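# Coil the rope between the two board circles

## Task

Wind the entire rope into a coil lying in the ring-shaped area between the two circles marked on the board, with every loop turning in one and the same direction.

## Robot and tools

Robot: two arms, left_arm and right_arm, each ending in a two-finger parallel gripper. Base positions in the scene frame: left_arm (+0.033, +0.557, +0.008) m, right_arm (-0.062, -0.494, +0.008) m, each yawed very slightly (quat_wxyz about (1, 0, 0, +0.027) and (1, 0, 0, +0.014)).

Frames. Scene frame: origin at table-top height midway between the nominal bases, +z up, +x out across the table, +y toward left_arm. Image left/right does not match arm names. Reported hand positions, orientations, velocities and Hand targets are in that arm's own base frame. Fixed cameras (cam_high, cam_low, cam_board) are calibrated in the scene frame; wrist cameras (cam_left_wrist, cam_right_wrist) follow their arm. Motion offsets are along the current Hand target's own axes. Gripper axes: fingers point along +z, they open and close along y, and a housing block sticks out about 10 cm toward +x. end_effector_position is the point between the closed pads; fingertips extend about 19 mm past it when closed, about 6 mm when fully open.

The 18-number row, used by both motion tools: one flat list covering both arms. Numbers 1-9 are left_arm: dx, dy, dz, rx, ry, rz, then gripper position, force_limit, speed. Numbers 10-18 repeat this for right_arm. All lie in [-1, 1]. The six pose numbers are an offset (not an absolute pose) from that arm's Hand target as it stood when the action or move began, along its own axes; 1.0 equals 0.6 m for dx/dy/dz and 180 degrees for the rotation vector rx/ry/rz. Sending six zeros re-requests the present Hand target (useful when the gripper sits short of it). Gripper numbers are absolute commands: position +1 = open 85 mm, about -0.8 = pads touching, -1 = close until blocked. speed -1/0/+1 gives roughly 20/85/150 mm/s of gap change. force_limit sets grip strength (about 30 N per pad at -1 to 100 N at +1 with a slow close on a 40 mm hard object; fast closes from well open give 120-245 N). Both start at +1. To keep a gripper unchanged, resend its previous three numbers; 0 is a real command. New force_limit or speed only apply after position changes by at least 0.01.

execute_actions(actions, cameras): actions is a list of actions; each action is up to 15 rows, one per 1/30 s step, and the last row is held to fill 15 steps (0.5 s). Each row in an action is measured from the action's starting Hand target, so repeating the same offset in the next action moves further. cameras: list of names, ["all"], or []; default is all images only when actions is empty. An empty actions list also reports the scene number.

move(target, speed, blend, blocking, cameras): straight-line path to target, one 18-number row or a list of up to 15 rows, all offsets from the same starting Hand targets (not chained). speed is path top speed in m/s, 0.002 to 3.2, default 0.25 (rotation up to twice that in rad/s), one value or one per target. blend in metres rounds corners between listed targets; 0 stops at each. Paths last at least 0.5 s and are cut off at 10 s. blocking=false returns after about 0.5 s while the move continues. Gripper changes of later targets are applied on arrival once everything is still. No obstacle avoidance. The result adds a move: line: done, off_target, moving, held or fault, plus limits=paced (pose clipped) or limits=held (steps withheld).

wait(seconds 0-10): lets time pass holding commands; a running move carries on. stop(): brakes the current move; fingers keep moving. zoom_image(camera, region [x0, y0, x1, y1] pixels, at most 504x504) enlarges the newest image of that camera. finished_scene(scene 1 or 2) ends the scene permanently.

Results: per arm end_effector_position (m), end_effector_quat_wxyz, velocities (omitted when joints are "within noise"), Joint positions, joint torques (include arm weight, noisy), Hand target, Tool commands, position_measured (counts: 3 open, 78 ~60 mm, 130 ~40 mm, 180 ~20 mm, 230 pads touching) and object_status: 0 moving, 1 blocked while opening, 2 blocked while closing (a grip), 3 reached requested width. Confirm a grip by status 2. execute_actions results also list some intermediate hand positions.

Cameras: cam_high, cam_low, cam_board, cam_left_wrist, cam_right_wrist, all 896x504. Calibrations are approximate (fixed cameras may be a couple of degrees and millimetres off).

Limits and cautions: commanded orientation is clipped to within 32 degrees of the measured one each step; commands are smoothed by about 0.15 s. Contact torque at the joint limits (310, 310, 141, 52.6, 52.6, 52.6 N m) or an outside force near 150 N freezes the arm for 10 s; after such a fault, release a grip that pins the arm. Arms are stiff: do not command far past a firm contact or approach fast. Any arm-to-arm press or a gripper closing on the other arm's fingers can fail the scene; a clearance check may hold commands near the other arm. Avoid paths near an arm's own base. Motors heat when holding loads, stretched, or pushing unreachably; MOTOR HOT appears at 70 °C and 85 °C brakes the arm for 30-60 s. Never let the rope leave the table, do not drop or fling it, avoid squeezing it hard while it still rests on the board, and the coil must remain in place without the robot before finishing.

Each tool is called after ">>>" by a JSON object that holds its "fn" and its "kwargs", one argument or row to a line.

## Session

>>> {"fn": "execute_actions", "kwargs": {
  "actions": []
}}

Scene clock: 0.00 s.
left_arm: end_effector_position=(+0.0115, -0.3970, +0.1345) position_measured=3 object_status=3 end_effector_quat_wxyz=(+0.222, +0.871, +0.014, +0.437) | right_arm: end_effector_position=(+0.1529, +0.5281, +0.3734) position_measured=3 object_status=3 end_effector_quat_wxyz=(-0.381, +0.370, +0.832, -0.156)
Joint positions: left_arm=[0.445 -1.827 2.666 -1.612 -0.838 0.093] | right_arm=[3.823 -1.61 1.919 -1.169 -1.058 1.325]
Joint velocities: within noise
Joint torques (N m): no reading
Hand target: left_arm +0.0115, -0.3970, +0.1345; +0.222, +0.871, +0.014, +0.437 | right_arm +0.1529, +0.5281, +0.3734; -0.381, +0.370, +0.832, -0.156
Tool commands: left_gripper/position=+1.0 left_gripper/force_limit=+1.0 left_gripper/speed=+1.0 right_gripper/position=+1.0 right_gripper/force_limit=+1.0 right_gripper/speed=+1.0

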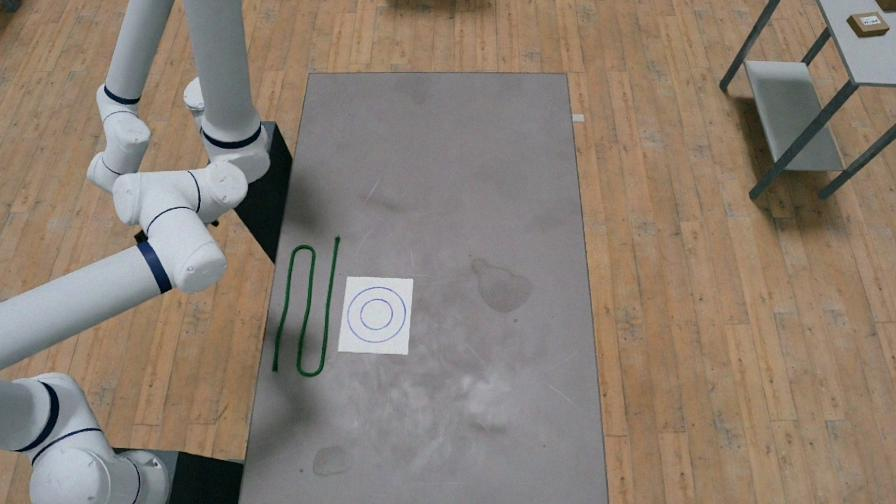

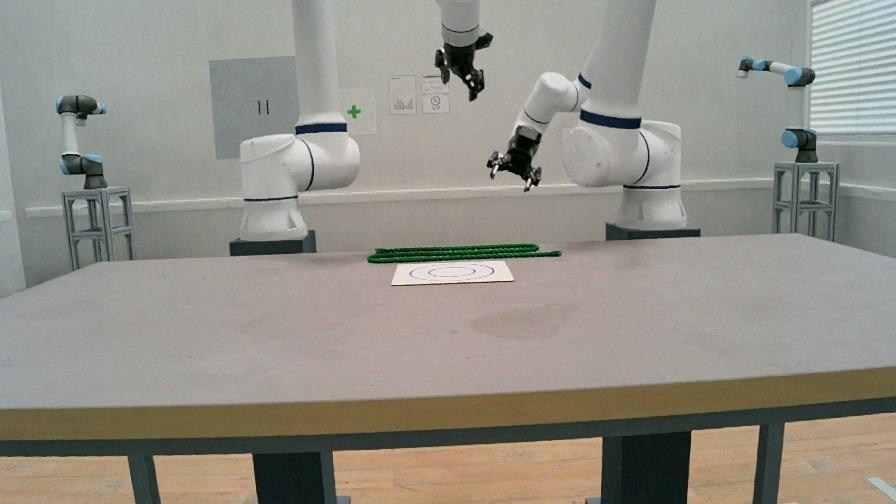

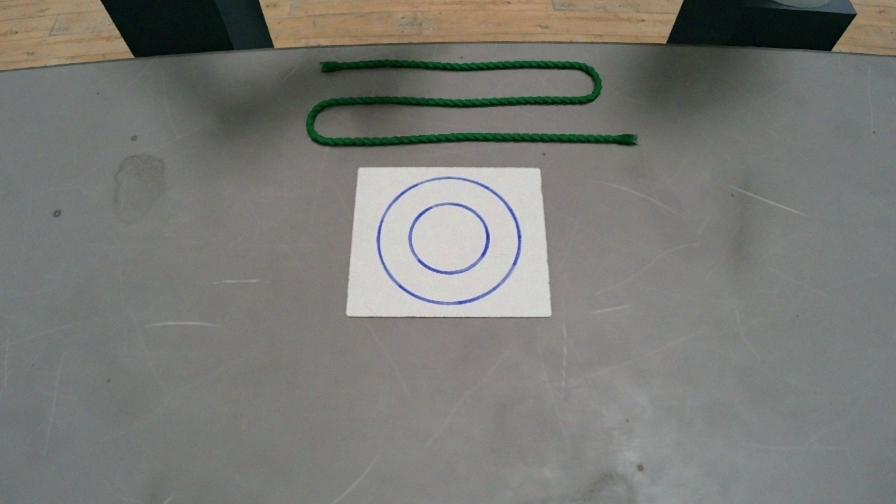

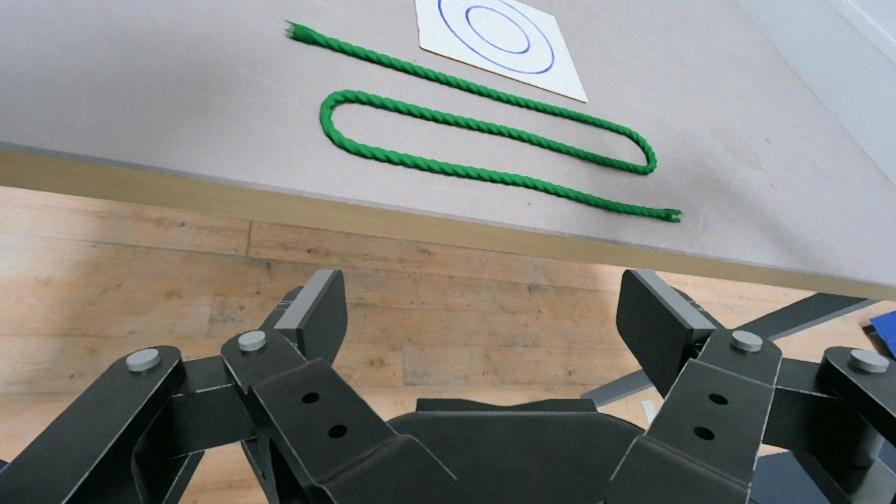

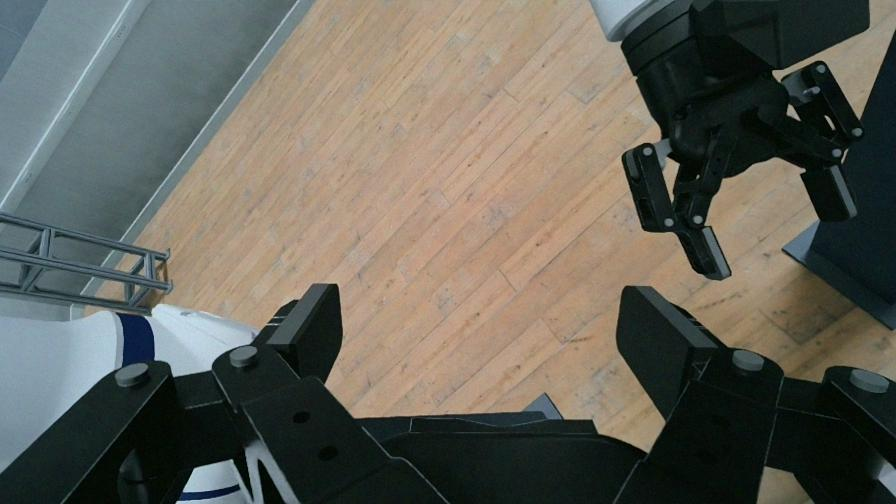

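>>> {"fn": "zoom_image", "kwargs": {
  "camera": "cam_board",
  "region": [280, 40, 670, 330]
}}

>>> {"fn": "zoom_image", "kwargs": {
  "camera": "cam_low",
  "region": [350, 150, 600, 300]
}}

Scaled by 1.292.

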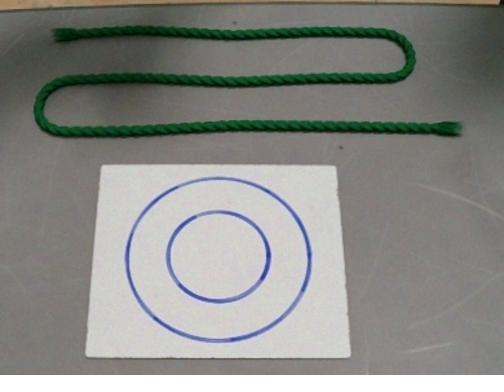

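Scaled by 2.016.

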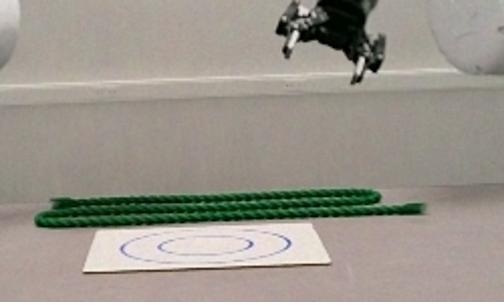

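>>> {"fn": "move", "kwargs": {
  "target": [0,0,0,0,0,0,1,1,1,-0.5430,-0.1253,-0.2460,-0.2571,-0.1035,0.2279,1,1,1],
  "speed": 0.25
}}

Scene clock: 341.47 s.
left_arm: end_effector_position=(+0.0115, -0.3970, +0.1345) position_measured=3 object_status=3 end_effector_quat_wxyz=(+0.222, +0.871, +0.014, +0.437) | right_arm: end_effector_position=(+0.3678, +0.2343, +0.3424) position_measured=3 object_status=3 end_effector_quat_wxyz=(+0.001, +0.717, +0.697, +0.000)
Joint positions: left_arm=[0.445 -1.827 2.666 -1.612 -0.838 0.093] | right_arm=[3.29 -2.039 2.254 -1.787 -1.571 1.749]
Joint torques (N m): left_arm=[-0.11 -11.89 -32.16 -3.07 1.29 0.68] | right_arm=[-5.98 -39.21 -35.13 -7.76 -2.39 4.22]
Hand target: left_arm +0.0115, -0.3970, +0.1345; +0.222, +0.871, +0.014, +0.437 | right_arm +0.3679, +0.2342, +0.3424; +0.001, +0.718, +0.697, +0.000
Off the commanded pose: left_arm 0.000 m, 0 deg | right_arm 0.000 m, 0 deg.
move: done

>>> {"fn": "move", "kwargs": {
  "target": [0.5895,0.2740,0.5633,0.3351,-0.1195,-0.4273,1,1,1,0,0,0,0,0,0,1,1,1],
  "speed": 0.25,
  "cameras": ["all"]
}}

Scene clock: 349.07 s.
left_arm: end_effector_position=(+0.4613, -0.5948, +0.2921) position_measured=3 object_status=3 end_effector_quat_wxyz=(+0.000, +0.726, +0.687, +0.000) | right_arm: end_effector_position=(+0.3679, +0.2342, +0.3424) position_measured=3 object_status=3 end_effector_quat_wxyz=(+0.001, +0.718, +0.697, +0.000)
Joint positions: left_arm=[1.992 -1.422 1.839 -1.988 -1.57 0.476] | right_arm=[3.29 -2.04 2.254 -1.787 -1.571 1.749]
Joint torques (N m): left_arm=[6.24 -46.37 -55.29 -1.79 -1.66 -0.71] | right_arm=[-4.85 -38.16 -36.02 -8.04 -2.06 4.2]
Hand target: left_arm +0.4613, -0.5948, +0.2921; +0.000, +0.726, +0.687, +0.000 | right_arm +0.3679, +0.2342, +0.3424; +0.001, +0.718, +0.697, +0.000
Off the commanded pose: left_arm 0.000 m, 0 deg | right_arm 0.000 m, 0 deg.
move: done
camera_calibration:
cam_left_wrist: T_world_to_cam=[[0.998449, -0.0535822, -0.0151051, -0.47997], [-0.0442117, -0.928075, 0.369759, -0.621786], [-0.0338312, -0.368518, -0.929005, 0.198739], [0, 0, 0, 1]] pos_world=[0.458459, -0.529543, 0.40729]
cam_right_wrist: T_world_to_cam=[[0.999286, -0.0348767, -0.0145077, -0.3412], [-0.0282755, -0.945314, 0.324934, 0.140204], [-0.025047, -0.324292, -0.945625, 0.534387], [0, 0, 0, 1]] pos_world=[0.358306, 0.293935, 0.454823]

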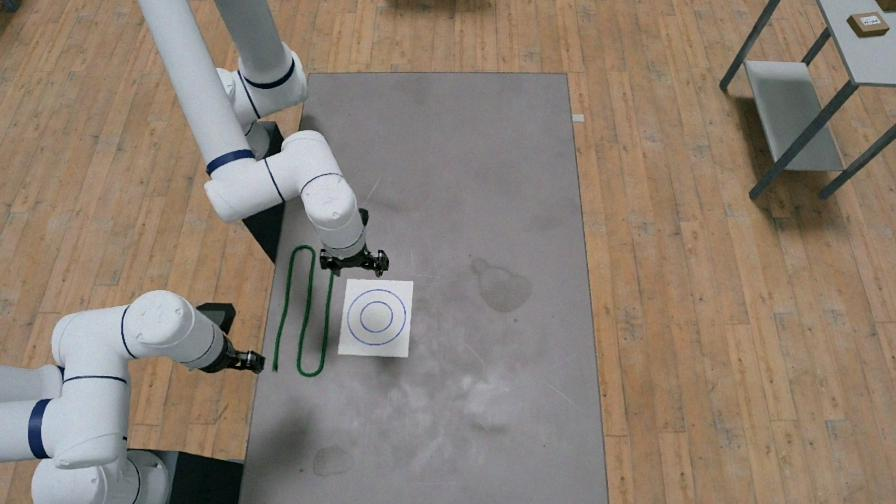

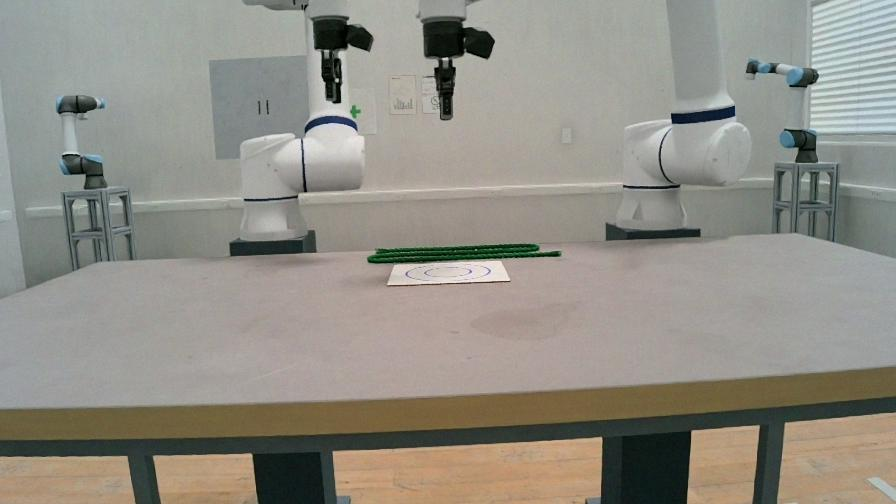

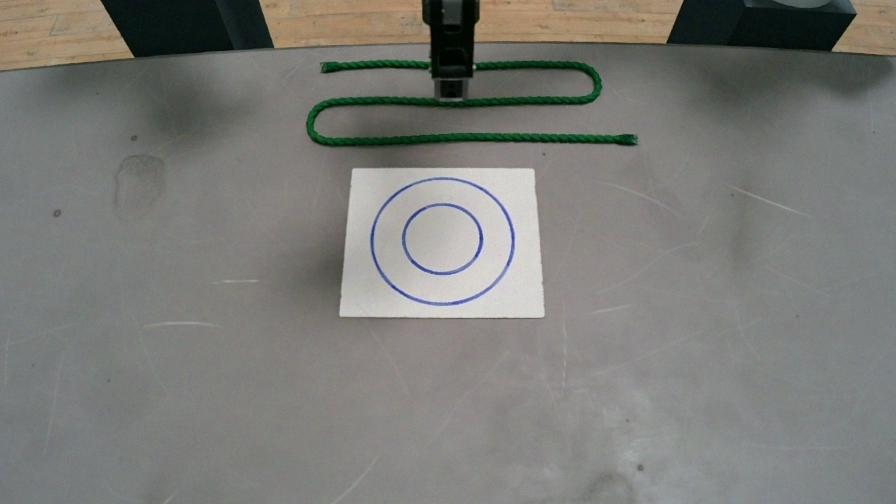

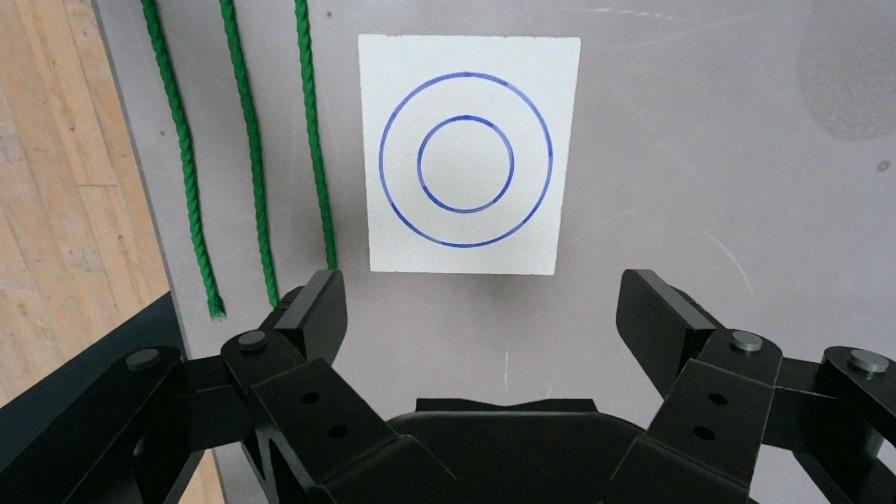

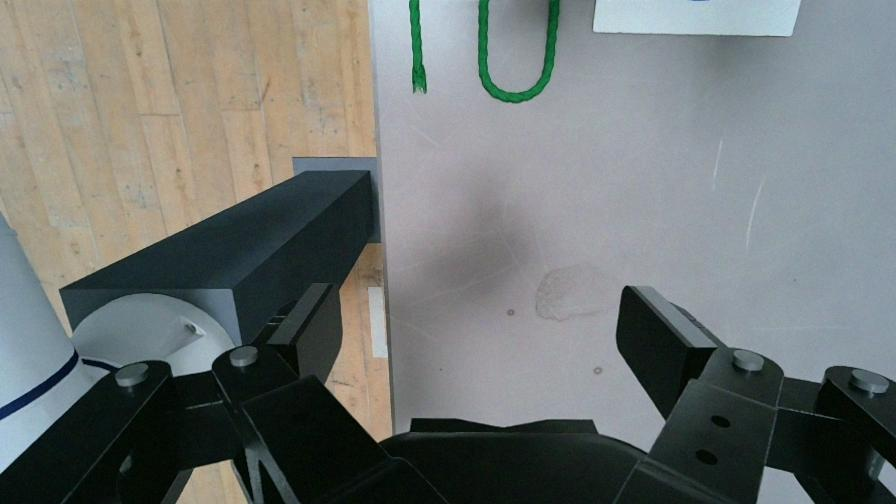

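>>> {"fn": "move", "kwargs": {
  "target": [0.32,-0.2345,0.3,0,0,0,-1,-1,0,0,0,0,0,0,0,1,1,1],
  "speed": 0.25,
  "cameras": ["cam_left_wrist", "cam_board", "cam_low"]
}}

Scene clock: 427.60 s.
left_arm: end_effector_position=(+0.3315, -0.3954, +0.1123) position_measured=232 object_status=3 end_effector_quat_wxyz=(+0.000, +0.726, +0.687, +0.000) | right_arm: end_effector_position=(+0.3679, +0.2342, +0.3424) position_measured=3 object_status=3 end_effector_quat_wxyz=(+0.001, +0.718, +0.697, +0.000)
Joint positions: left_arm=[1.917 -1.608 2.428 -2.391 -1.57 0.401] | right_arm=[3.29 -2.04 2.254 -1.787 -1.571 1.749]
Joint torques (N m): left_arm=[-11.82 -42.17 -29.96 -9.99 1.85 -0.68] | right_arm=[-6.29 -41.29 -35.64 -7.54 -1.94 4.1]
Hand target: left_arm +0.3314, -0.3953, +0.1122; +0.000, +0.726, +0.687, +0.000 | right_arm +0.3679, +0.2342, +0.3424; +0.001, +0.718, +0.697, +0.000
Off the commanded pose: left_arm 0.000 m, 0 deg | right_arm 0.000 m, 0 deg.
move: done
camera_calibration:
cam_left_wrist: T_world_to_cam=[[0.998455, -0.0534312, -0.0152693, -0.342317], [-0.0440106, -0.928084, 0.369761, -0.376052], [-0.0339279, -0.368517, -0.929002, 0.100826], [0, 0, 0, 1]] pos_world=[0.328658, -0.330143, 0.22749]
Images, in order (width x height): cam_low 896x504, cam_board 896x504, cam_left_wrist 896x504.

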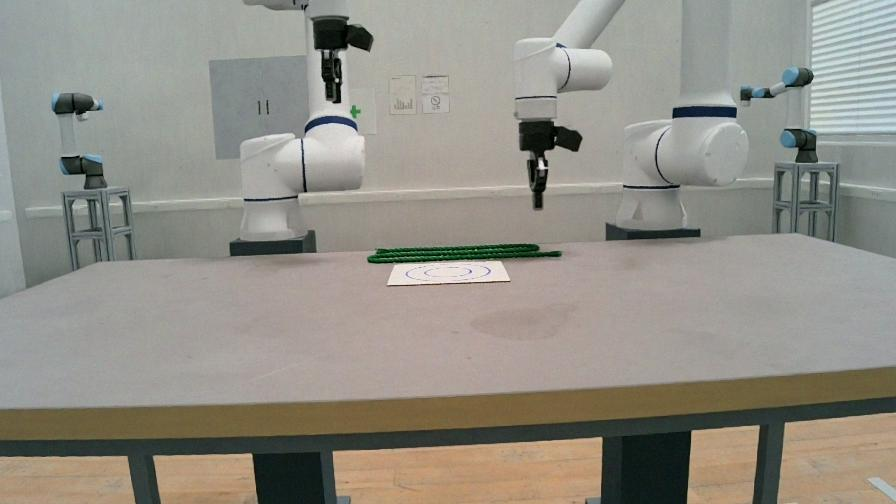

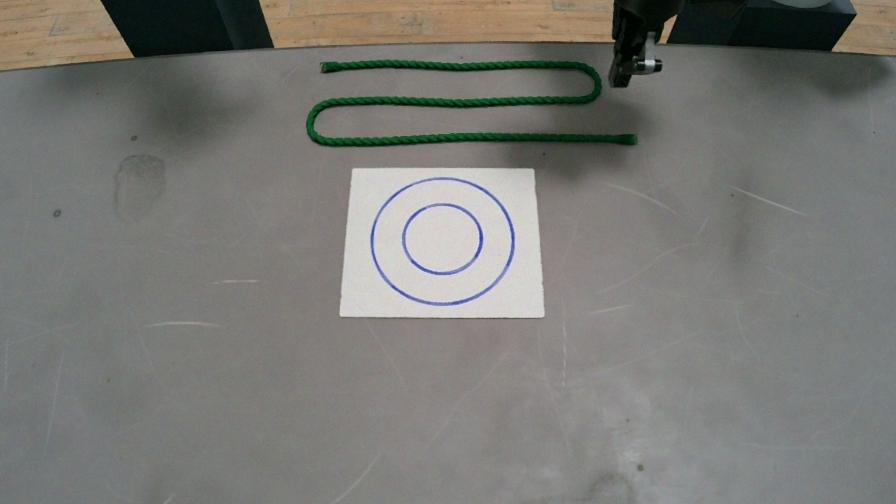

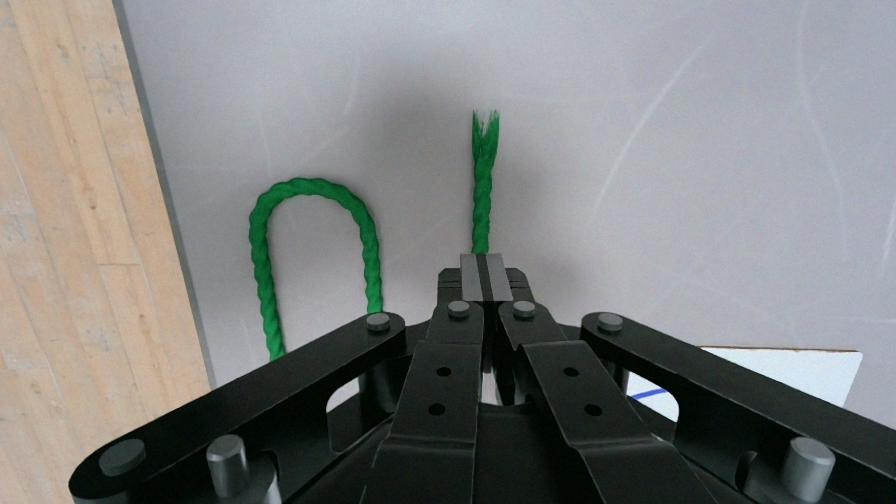

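>>> {"fn": "move", "kwargs": {
  "target": [0.0333,0.0747,0.1503,0,0,0,-1,-1,0,0,0,0,0,0,0,1,1,1],
  "speed": 0.15,
  "cameras": ["cam_left_wrist", "cam_board", "cam_low"]
}}

>>> {"fn": "zoom_image", "kwargs": {
  "camera": "cam_low",
  "region": [500, 200, 620, 268]
}}

>>> {"fn": "zoom_image", "kwargs": {
  "camera": "cam_board",
  "region": [560, 80, 700, 180]
}}

Scene clock: 466.00 s.
left_arm: end_effector_position=(+0.3773, -0.3778, +0.0221) position_measured=232 object_status=3 end_effector_quat_wxyz=(+0.000, +0.726, +0.687, +0.000) | right_arm: end_effector_position=(+0.3679, +0.2342, +0.3424) position_measured=3 object_status=3 end_effector_quat_wxyz=(+0.001, +0.718, +0.697, +0.000)
Joint positions: left_arm=[2.016 -1.395 2.457 -2.633 -1.57 0.5] | right_arm=[3.29 -2.04 2.254 -1.787 -1.571 1.749]
Joint torques (N m): left_arm=[9.31 -29.73 -33.59 -10.48 -1.68 2.33] | right_arm=[-6.18 -40.21 -36.77 -7.44 -2.06 4.19]
Hand target: left_arm +0.3773, -0.3778, +0.0220; +0.000, +0.726, +0.687, +0.000 | right_arm +0.3679, +0.2342, +0.3424; +0.001, +0.718, +0.697, +0.000
Off the commanded pose: left_arm 0.000 m, 0 deg | right_arm 0.000 m, 0 deg.
move: done
camera_calibration:
cam_left_wrist: T_world_to_cam=[[0.998455, -0.0534312, -0.0152693, -0.388478], [-0.0440106, -0.928084, 0.369761, -0.324257], [-0.0339279, -0.368517, -0.929002, 0.0251064], [0, 0, 0, 1]] pos_world=[0.374458, -0.312443, 0.13729]
Images, in order (width x height): cam_low 896x504, cam_board 896x504, cam_left_wrist 896x504.

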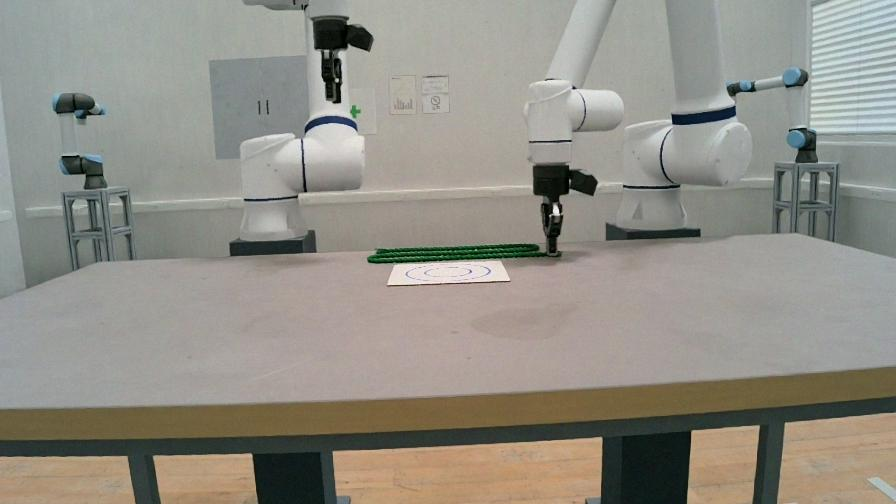

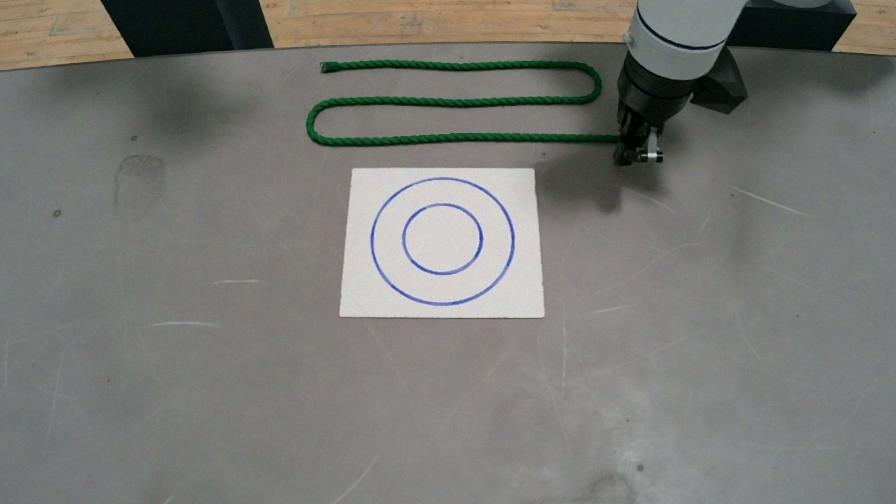

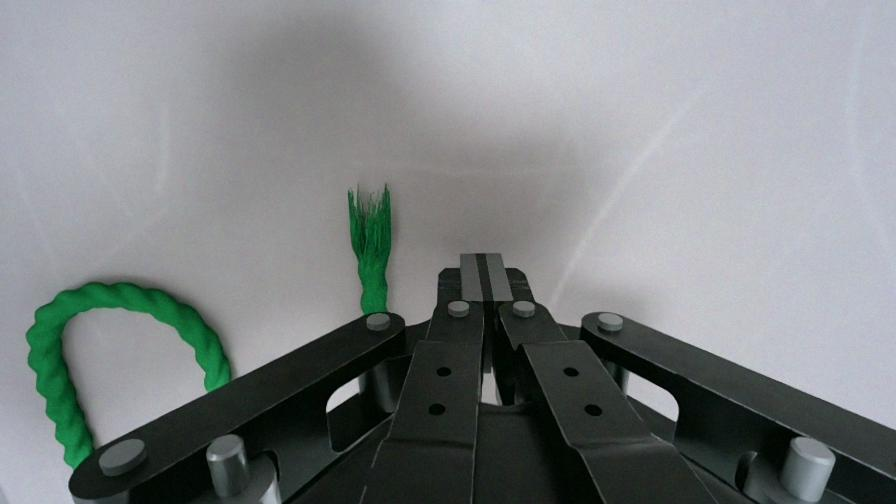

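Scaled by 4.200.

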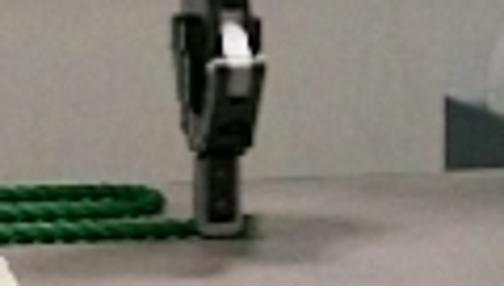

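Scaled by 3.600.

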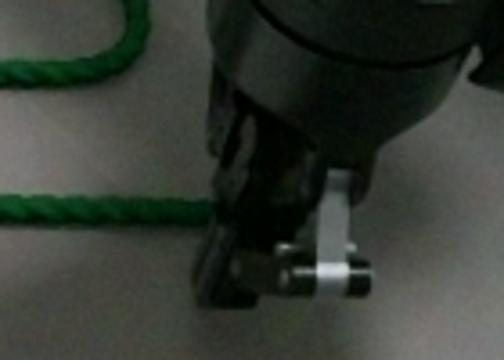

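>>> {"fn": "move", "kwargs": {
  "target": [0,0,0.00667,0,0,0,-1,-1,0,0,0,0,0,0,0,1,1,1],
  "speed": 0.02
}}

>>> {"fn": "move", "kwargs": {
  "target": [0,0,0.00333,0,0,0,-1,-1,0,0,0,0,0,0,0,1,1,1],
  "speed": 0.02
}}

Scene clock: 476.00 s.
left_arm: end_effector_position=(+0.3773, -0.3778, +0.0181) position_measured=232 object_status=3 end_effector_quat_wxyz=(+0.000, +0.726, +0.687, +0.000) | right_arm: end_effector_position=(+0.3679, +0.2342, +0.3424) position_measured=3 object_status=3 end_effector_quat_wxyz=(+0.001, +0.718, +0.697, +0.000)
Joint positions: left_arm=[2.016 -1.386 2.459 -2.643 -1.57 0.501] | right_arm=[3.29 -2.04 2.254 -1.787 -1.571 1.749]
Joint torques (N m): left_arm=[9.01 -25.44 -19.94 -9.35 -1.57 1.89] | right_arm=[-5.22 -40.03 -36.25 -7.62 -2.01 3.76]
Hand target: left_arm +0.3773, -0.3778, +0.0180; +0.000, +0.726, +0.687, +0.000 | right_arm +0.3679, +0.2342, +0.3424; +0.001, +0.718, +0.697, +0.000
Off the commanded pose: left_arm 0.000 m, 0 deg | right_arm 0.000 m, 0 deg.
move: done

Scene clock: 476.70 s.
left_arm: end_effector_position=(+0.3773, -0.3778, +0.0161) position_measured=232 object_status=3 end_effector_quat_wxyz=(+0.000, +0.726, +0.687, +0.000) | right_arm: end_effector_position=(+0.3679, +0.2342, +0.3424) position_measured=3 object_status=3 end_effector_quat_wxyz=(+0.001, +0.718, +0.697, +0.000)
Joint positions: left_arm=[2.016 -1.381 2.46 -2.649 -1.57 0.501] | right_arm=[3.29 -2.04 2.254 -1.787 -1.571 1.749]
Joint torques (N m): left_arm=[8.83 -27.06 -19.39 -10.07 -1.53 1.98] | right_arm=[-5.28 -41.27 -35.98 -7.86 -1.98 3.75]
Hand target: left_arm +0.3773, -0.3778, +0.0160; +0.000, +0.726, +0.687, +0.000 | right_arm +0.3679, +0.2342, +0.3424; +0.001, +0.718, +0.697, +0.000
Off the commanded pose: left_arm 0.000 m, 0 deg | right_arm 0.000 m, 0 deg.
move: done

>>> {"fn": "move", "kwargs": {
  "target": [0,0,0.00333,0,0,0,-1,-1,0,0,0,0,0,0,0,1,1,1],
  "speed": 0.02
}}

>>> {"fn": "move", "kwargs": {
  "target": [0,0,0.00167,0,0,0,-1,-1,0,0,0,0,0,0,0,1,1,1],
  "speed": 0.02,
  "cameras": ["cam_left_wrist", "cam_low"]
}}

>>> {"fn": "zoom_image", "kwargs": {
  "camera": "cam_low",
  "region": [520, 220, 590, 260]
}}

Scene clock: 482.33 s.
left_arm: end_effector_position=(+0.3773, -0.3778, +0.0141) position_measured=232 object_status=3 end_effector_quat_wxyz=(+0.000, +0.726, +0.687, +0.000) | right_arm: end_effector_position=(+0.3679, +0.2342, +0.3424) position_measured=3 object_status=3 end_effector_quat_wxyz=(+0.001, +0.718, +0.697, +0.000)
Joint positions: left_arm=[2.016 -1.377 2.461 -2.654 -1.57 0.501] | right_arm=[3.29 -2.04 2.254 -1.787 -1.571 1.749]
Joint torques (N m): left_arm=[9.59 -33.54 -18.62 -11.21 -1.55 1.82] | right_arm=[-4.39 -39.74 -36.63 -7.75 -2.21 4.25]
Hand target: left_arm +0.3773, -0.3778, +0.0140; +0.000, +0.726, +0.687, +0.000 | right_arm +0.3679, +0.2342, +0.3424; +0.001, +0.718, +0.697, +0.000
Off the commanded pose: left_arm 0.000 m, 0 deg | right_arm 0.000 m, 0 deg.
move: done

Scene clock: 483.03 s.
left_arm: end_effector_position=(+0.3773, -0.3778, +0.0131) position_measured=232 object_status=3 end_effector_quat_wxyz=(+0.000, +0.726, +0.687, +0.000) | right_arm: end_effector_position=(+0.3679, +0.2342, +0.3424) position_measured=3 object_status=3 end_effector_quat_wxyz=(+0.001, +0.718, +0.697, +0.000)
Joint positions: left_arm=[2.016 -1.375 2.461 -2.657 -1.57 0.501] | right_arm=[3.29 -2.04 2.254 -1.787 -1.571 1.749]
Joint torques (N m): left_arm=[8.93 -29.6 -18.66 -10.28 -1.56 2.07] | right_arm=[-7.16 -40.52 -35.95 -7.37 -2.13 3.77]
Hand target: left_arm +0.3773, -0.3778, +0.0130; +0.000, +0.726, +0.687, +0.000 | right_arm +0.3679, +0.2342, +0.3424; +0.001, +0.718, +0.697, +0.000
Off the commanded pose: left_arm 0.000 m, 0 deg | right_arm 0.000 m, 0 deg.
move: done
camera_calibration:
cam_left_wrist: T_world_to_cam=[[0.998455, -0.0534297, -0.0152643, -0.388721], [-0.0440079, -0.92805, 0.369848, -0.321019], [-0.0339268, -0.368604, -0.928967, 0.0166796], [0, 0, 0, 1]] pos_world=[0.374558, -0.312543, 0.128289]
Images, in order (width x height): cam_low 896x504, cam_left_wrist 896x504.

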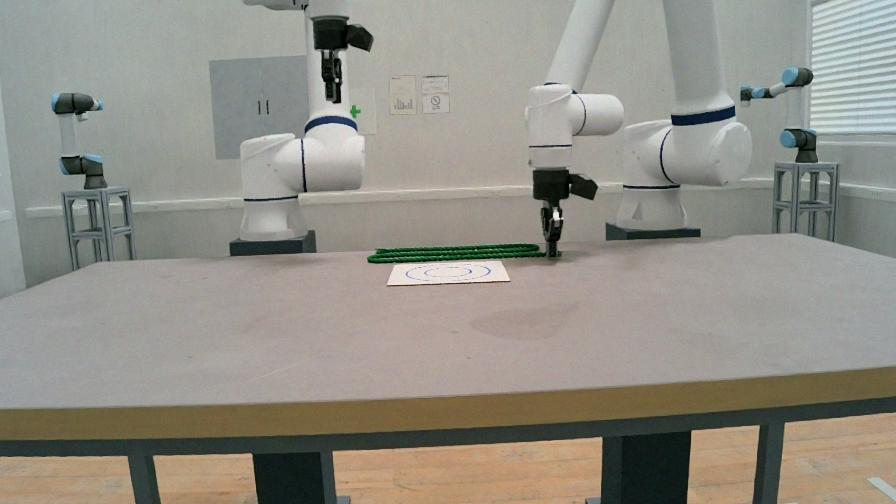

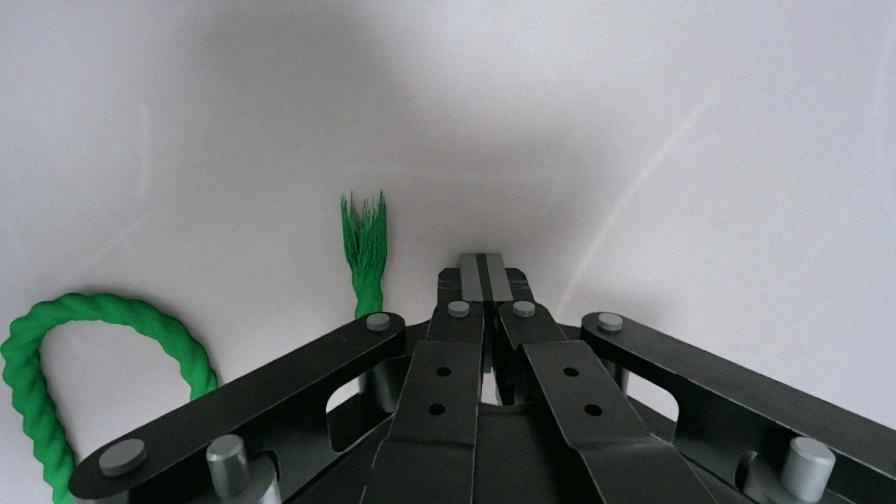

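Scaled by 7.200.

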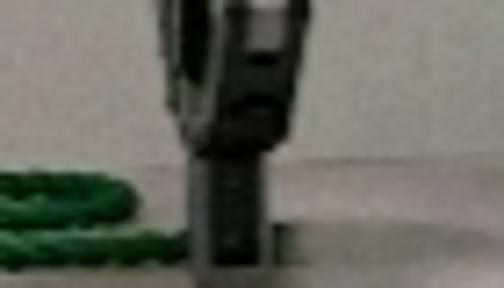

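>>> {"fn": "move", "kwargs": {
  "target": [0,0,0.00167,0,0,0,-1,-1,0,0,0,0,0,0,0,1,1,1],
  "speed": 0.02
}}

>>> {"fn": "move", "kwargs": {
  "target": [0,0,0.00167,0,0,0,-1,-1,0,0,0,0,0,0,0,1,1,1],
  "speed": 0.02
}}

Scene clock: 489.33 s.
left_arm: end_effector_position=(+0.3773, -0.3778, +0.0122) position_measured=232 object_status=3 end_effector_quat_wxyz=(+0.000, +0.726, +0.687, +0.000) | right_arm: end_effector_position=(+0.3679, +0.2342, +0.3424) position_measured=3 object_status=3 end_effector_quat_wxyz=(+0.001, +0.718, +0.697, +0.000)
Joint positions: left_arm=[2.016 -1.372 2.462 -2.66 -1.57 0.501] | right_arm=[3.29 -2.04 2.254 -1.787 -1.571 1.749]
Joint torques (N m): left_arm=[5.95 -5 -13.21 -10.42 -0.95 1.88] | right_arm=[-4.58 -38.77 -35.48 -7.78 -2.07 3.8]
Hand target: left_arm +0.3773, -0.3778, +0.0120; +0.000, +0.726, +0.687, +0.000 | right_arm +0.3679, +0.2342, +0.3424; +0.001, +0.718, +0.697, +0.000
Off the commanded pose: left_arm 0.000 m, 0 deg | right_arm 0.000 m, 0 deg.
move: done

Scene clock: 489.90 s.
left_arm: end_effector_position=(+0.3775, -0.3781, +0.0124) position_measured=232 object_status=3 end_effector_quat_wxyz=(+0.000, +0.726, +0.687, +0.000) | right_arm: end_effector_position=(+0.3679, +0.2342, +0.3424) position_measured=3 object_status=3 end_effector_quat_wxyz=(+0.001, +0.718, +0.697, +0.000)
Joint positions: left_arm=[2.016 -1.373 2.462 -2.661 -1.57 0.501] | right_arm=[3.29 -2.04 2.254 -1.787 -1.571 1.749]
Joint torques (N m): left_arm=[-0.71 -40.5 -25.34 -6.14 0.14 0.51] | right_arm=[-4.89 -36.34 -36.2 -7.58 -2.43 4.29]
Hand target: left_arm +0.3775, -0.3781, +0.0124; +0.000, +0.726, +0.687, +0.000 (not the last commanded pose) | right_arm +0.3679, +0.2342, +0.3424; +0.001, +0.718, +0.697, +0.000
Tool commands: left_gripper/position=-1.0 left_gripper/force_limit=-1.0 left_gripper/speed=+0.003922 right_gripper/position=+1.0 right_gripper/force_limit=+1.0 right_gripper/speed=+1.0
Off the commanded pose: left_arm 0.001 m, 0 deg | right_arm 0.000 m, 0 deg.
FORCE FAULT: contact force on the left arm reached its limit, and that arm stopped. The contact can be on any part of that arm, not only on its tool. That arm's remaining commands of this call were not run. That arm is still stopped at the end of this call. That arm stays stopped for about 10 more seconds. Until then a move that you send moves the other arm only, and its call returns only when the move has ended. Once the stop has ended, the next robot result says so. If the stop ends while you think or write, that arm runs what you send next, counted from a new Hand target: where the arm stands when the stop ends. While its stop runs, that arm takes no new command, but its gripper still runs the gripper command that each later call begins with. Until it ends, the stop uses up actions while you think or wait. An arm that is not stopped still takes commands.
move: fault (left_arm)

>>> {"fn": "wait", "kwargs": {
  "seconds": 10
}}

>>> {"fn": "move", "kwargs": {
  "target": [0,0,-0.0333,0,0,0,-1,-1,0,0,0,0,0,0,0,1,1,1],
  "speed": 0.05
}}

Scene clock: 504.90 s.
left_arm: end_effector_position=(+0.3775, -0.3781, +0.0124) position_measured=232 object_status=3 end_effector_quat_wxyz=(+0.000, +0.726, +0.687, +0.000) | right_arm: end_effector_position=(+0.3679, +0.2342, +0.3424) position_measured=3 object_status=3 end_effector_quat_wxyz=(+0.001, +0.718, +0.697, +0.000)
Joint positions: left_arm=[2.016 -1.373 2.462 -2.661 -1.57 0.501] | right_arm=[3.29 -2.04 2.254 -1.787 -1.571 1.749]
Joint torques (N m): left_arm=[-2.08 -39.86 -25.12 -6.27 0.1 0.58] | right_arm=[-5.33 -37.68 -35.85 -7.72 -1.6 3.81]
Hand target: left_arm +0.3775, -0.3781, +0.0124; +0.000, +0.726, +0.687, +0.000 (not the last commanded pose) | right_arm +0.3679, +0.2342, +0.3424; +0.001, +0.718, +0.697, +0.000
Tool commands: left_gripper/position=-1.0 left_gripper/force_limit=-1.0 left_gripper/speed=+0.003922 right_gripper/position=+1.0 right_gripper/force_limit=+1.0 right_gripper/speed=+1.0
Off the commanded pose: left_arm 0.001 m, 0 deg | right_arm 0.000 m, 0 deg.
FORCE FAULT, CONTINUED: the left arm's stop, for the force fault that an earlier result reported, is over. The rest of the stop counts as 19 of the actions that you can send in this scene. That arm's target is now where it stood when the stop ended, not its last command. That arm accepts commands again.
wait: 10.00 s; at rest from the start

Scene clock: 505.77 s.
left_arm: end_effector_position=(+0.3775, -0.3781, +0.0323) position_measured=232 object_status=3 end_effector_quat_wxyz=(+0.000, +0.726, +0.687, +0.000) | right_arm: end_effector_position=(+0.3679, +0.2342, +0.3424) position_measured=3 object_status=3 end_effector_quat_wxyz=(+0.001, +0.718, +0.697, +0.000)
Joint positions: left_arm=[2.016 -1.417 2.452 -2.606 -1.57 0.501] | right_arm=[3.29 -2.04 2.254 -1.787 -1.571 1.749]
Joint torques (N m): left_arm=[-0.83 -50.99 -34.76 -1.83 0.08 0.84] | right_arm=[-4.66 -37.28 -35.44 -7.86 -1.48 3.74]
Hand target: left_arm +0.3774, -0.3781, +0.0323; +0.000, +0.726, +0.687, +0.000 | right_arm +0.3679, +0.2342, +0.3424; +0.001, +0.718, +0.697, +0.000
Off the commanded pose: left_arm 0.000 m, 0 deg | right_arm 0.000 m, 0 deg.
move: done

>>> {"fn": "move", "kwargs": {
  "target": [-0.008,-0.067,0,0,0,0,0,-1,-1,0,0,0,0,0,0,1,1,1],
  "speed": 0.1,
  "cameras": ["cam_left_wrist", "cam_board"]
}}

Scene clock: 514.37 s.
left_arm: end_effector_position=(+0.3370, -0.3807, +0.0323) position_measured=128 object_status=0 end_effector_quat_wxyz=(+0.000, +0.726, +0.687, +0.000) | right_arm: end_effector_position=(+0.3679, +0.2342, +0.3424) position_measured=3 object_status=3 end_effector_quat_wxyz=(+0.001, +0.718, +0.697, +0.000)
Joint positions: left_arm=[1.939 -1.454 2.499 -2.617 -1.57 0.423] | right_arm=[3.29 -2.04 2.254 -1.787 -1.571 1.749]
Joint torques (N m): left_arm=[-12.26 -46.43 -20.46 -10.64 1.75 -0.61] | right_arm=[-5.69 -34.06 -35.97 -7.76 -1.7 3.51]
Hand target: left_arm +0.3370, -0.3807, +0.0323; +0.000, +0.726, +0.687, +0.000 | right_arm +0.3679, +0.2342, +0.3424; +0.001, +0.718, +0.697, +0.000
Off the commanded pose: left_arm 0.000 m, 0 deg | right_arm 0.000 m, 0 deg.
move: done
camera_calibration:
cam_left_wrist: T_world_to_cam=[[0.998464, -0.0533932, -0.0148046, -0.348295], [-0.0441124, -0.9277, 0.370712, -0.332349], [-0.0335277, -0.36949, -0.92863, 0.0315925], [0, 0, 0, 1]] pos_world=[0.334159, -0.315243, 0.147387]
Images, in order (width x height): cam_board 896x504, cam_left_wrist 896x504.

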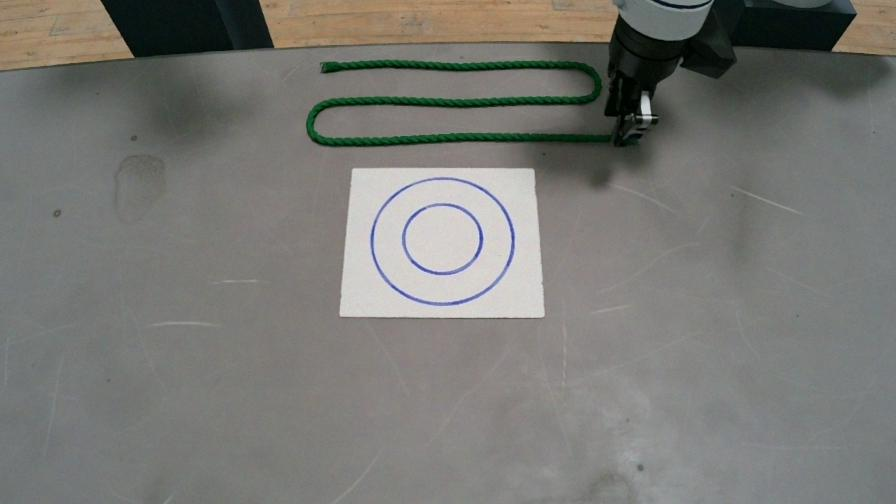

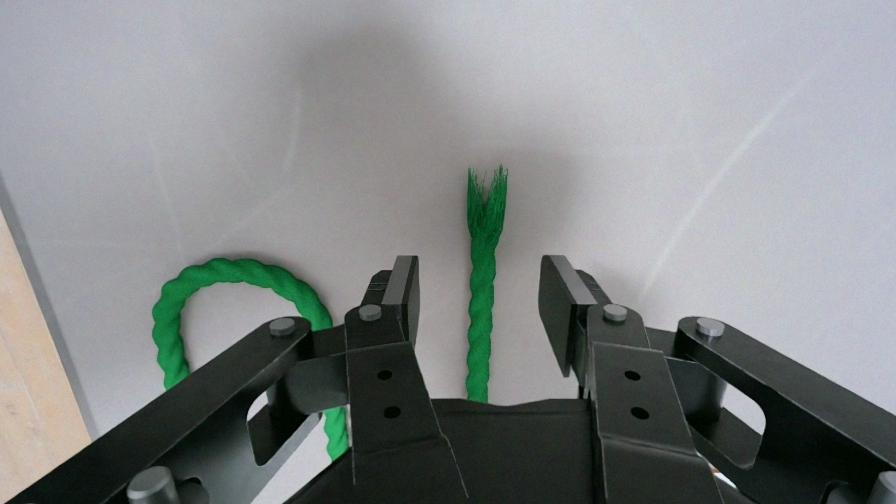

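>>> {"fn": "move", "kwargs": {
  "target": [0,0,0.0297,0,0,0,0,-1,-1,0,0,0,0,0,0,1,1,1],
  "speed": 0.05
}}

>>> {"fn": "move", "kwargs": {
  "target": [0,0,0,0,0,0,-1,-1,-1,0,0,0,0,0,0,1,1,1],
  "speed": 0.05,
  "cameras": ["cam_left_wrist", "cam_board"]
}}

Scene clock: 521.93 s.
left_arm: end_effector_position=(+0.3370, -0.3807, +0.0146) position_measured=128 object_status=3 end_effector_quat_wxyz=(+0.000, +0.726, +0.687, +0.000) | right_arm: end_effector_position=(+0.3679, +0.2342, +0.3424) position_measured=3 object_status=3 end_effector_quat_wxyz=(+0.001, +0.718, +0.697, +0.000)
Joint positions: left_arm=[1.939 -1.411 2.508 -2.668 -1.57 0.423] | right_arm=[3.29 -2.04 2.254 -1.787 -1.571 1.749]
Joint torques (N m): left_arm=[-7.04 -25.34 -18.37 -9.65 1.57 0.07] | right_arm=[-5.58 -34.28 -35.78 -7.09 -1.43 3.7]
Hand target: left_arm +0.3371, -0.3807, +0.0145; +0.000, +0.726, +0.687, +0.000 | right_arm +0.3679, +0.2342, +0.3424; +0.001, +0.718, +0.697, +0.000
Off the commanded pose: left_arm 0.000 m, 0 deg | right_arm 0.000 m, 0 deg.
move: done

Scene clock: 523.77 s.
left_arm: end_effector_position=(+0.3371, -0.3807, +0.0145) position_measured=210 object_status=0 end_effector_quat_wxyz=(+0.000, +0.726, +0.687, +0.000) | right_arm: end_effector_position=(+0.3679, +0.2342, +0.3424) position_measured=3 object_status=3 end_effector_quat_wxyz=(+0.001, +0.718, +0.697, +0.000)
Joint positions: left_arm=[1.939 -1.411 2.508 -2.669 -1.57 0.423] | right_arm=[3.29 -2.04 2.254 -1.787 -1.571 1.749]
Joint torques (N m): left_arm=[7.98 -28.25 -17.92 -10.46 0.9 1.33] | right_arm=[-3.29 -37.06 -36.91 -7.74 -1.84 3.62]
Hand target: left_arm +0.3371, -0.3807, +0.0145; +0.000, +0.726, +0.687, +0.000 | right_arm +0.3679, +0.2342, +0.3424; +0.001, +0.718, +0.697, +0.000
Off the commanded pose: left_arm 0.000 m, 0 deg | right_arm 0.000 m, 0 deg.
move: done
camera_calibration:
cam_left_wrist: T_world_to_cam=[[0.998464, -0.0533932, -0.0148046, -0.348559], [-0.0441124, -0.9277, 0.370712, -0.32575], [-0.0335277, -0.36949, -0.92863, 0.0150629], [0, 0, 0, 1]] pos_world=[0.334159, -0.315243, 0.129587]
Images, in order (width x height): cam_board 896x504, cam_left_wrist 896x504.

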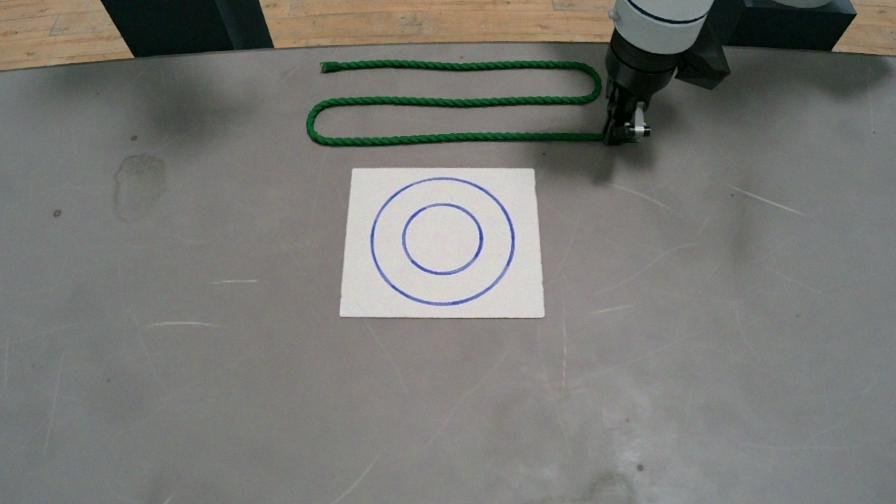

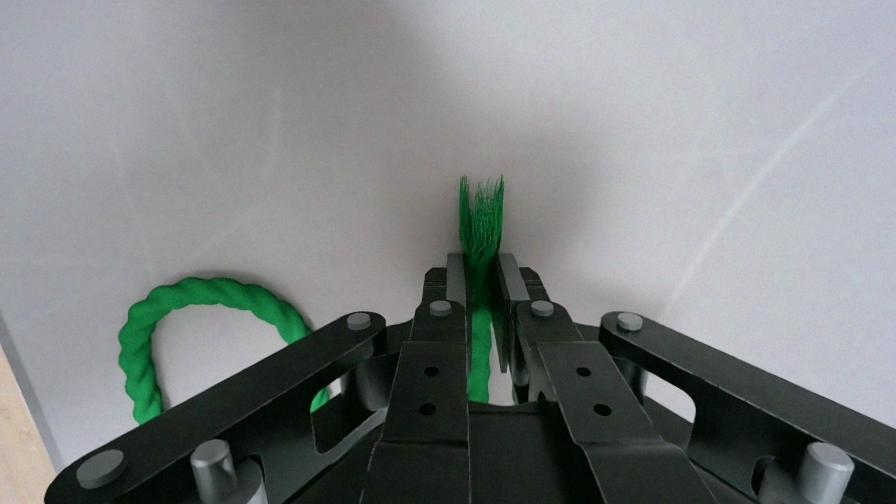

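>>> {"fn": "wait", "kwargs": {
  "seconds": 0.5
}}

Scene clock: 525.73 s.
left_arm: end_effector_position=(+0.3371, -0.3807, +0.0145) position_measured=210 object_status=2 end_effector_quat_wxyz=(+0.000, +0.726, +0.687, +0.000) | right_arm: end_effector_position=(+0.3679, +0.2342, +0.3424) position_measured=3 object_status=3 end_effector_quat_wxyz=(+0.001, +0.718, +0.697, +0.000)
Joint positions: left_arm=[1.939 -1.411 2.508 -2.669 -1.57 0.423] | right_arm=[3.29 -2.04 2.254 -1.787 -1.571 1.749]
Joint torques (N m): left_arm=[7.21 -25.54 -18.84 -10.09 0.62 1.25] | right_arm=[-6.04 -34.72 -36.36 -8.17 -1.16 3.3]
Hand target: left_arm +0.3371, -0.3807, +0.0145; +0.000, +0.726, +0.687, +0.000 | right_arm +0.3679, +0.2342, +0.3424; +0.001, +0.718, +0.697, +0.000
Tool commands: left_gripper/position=-1.0 left_gripper/force_limit=-1.0 left_gripper/speed=-1.0 right_gripper/position=+1.0 right_gripper/force_limit=+1.0 right_gripper/speed=+1.0
Off the commanded pose: left_arm 0.000 m, 0 deg | right_arm 0.000 m, 0 deg.
wait: 0.50 s; at rest from the start


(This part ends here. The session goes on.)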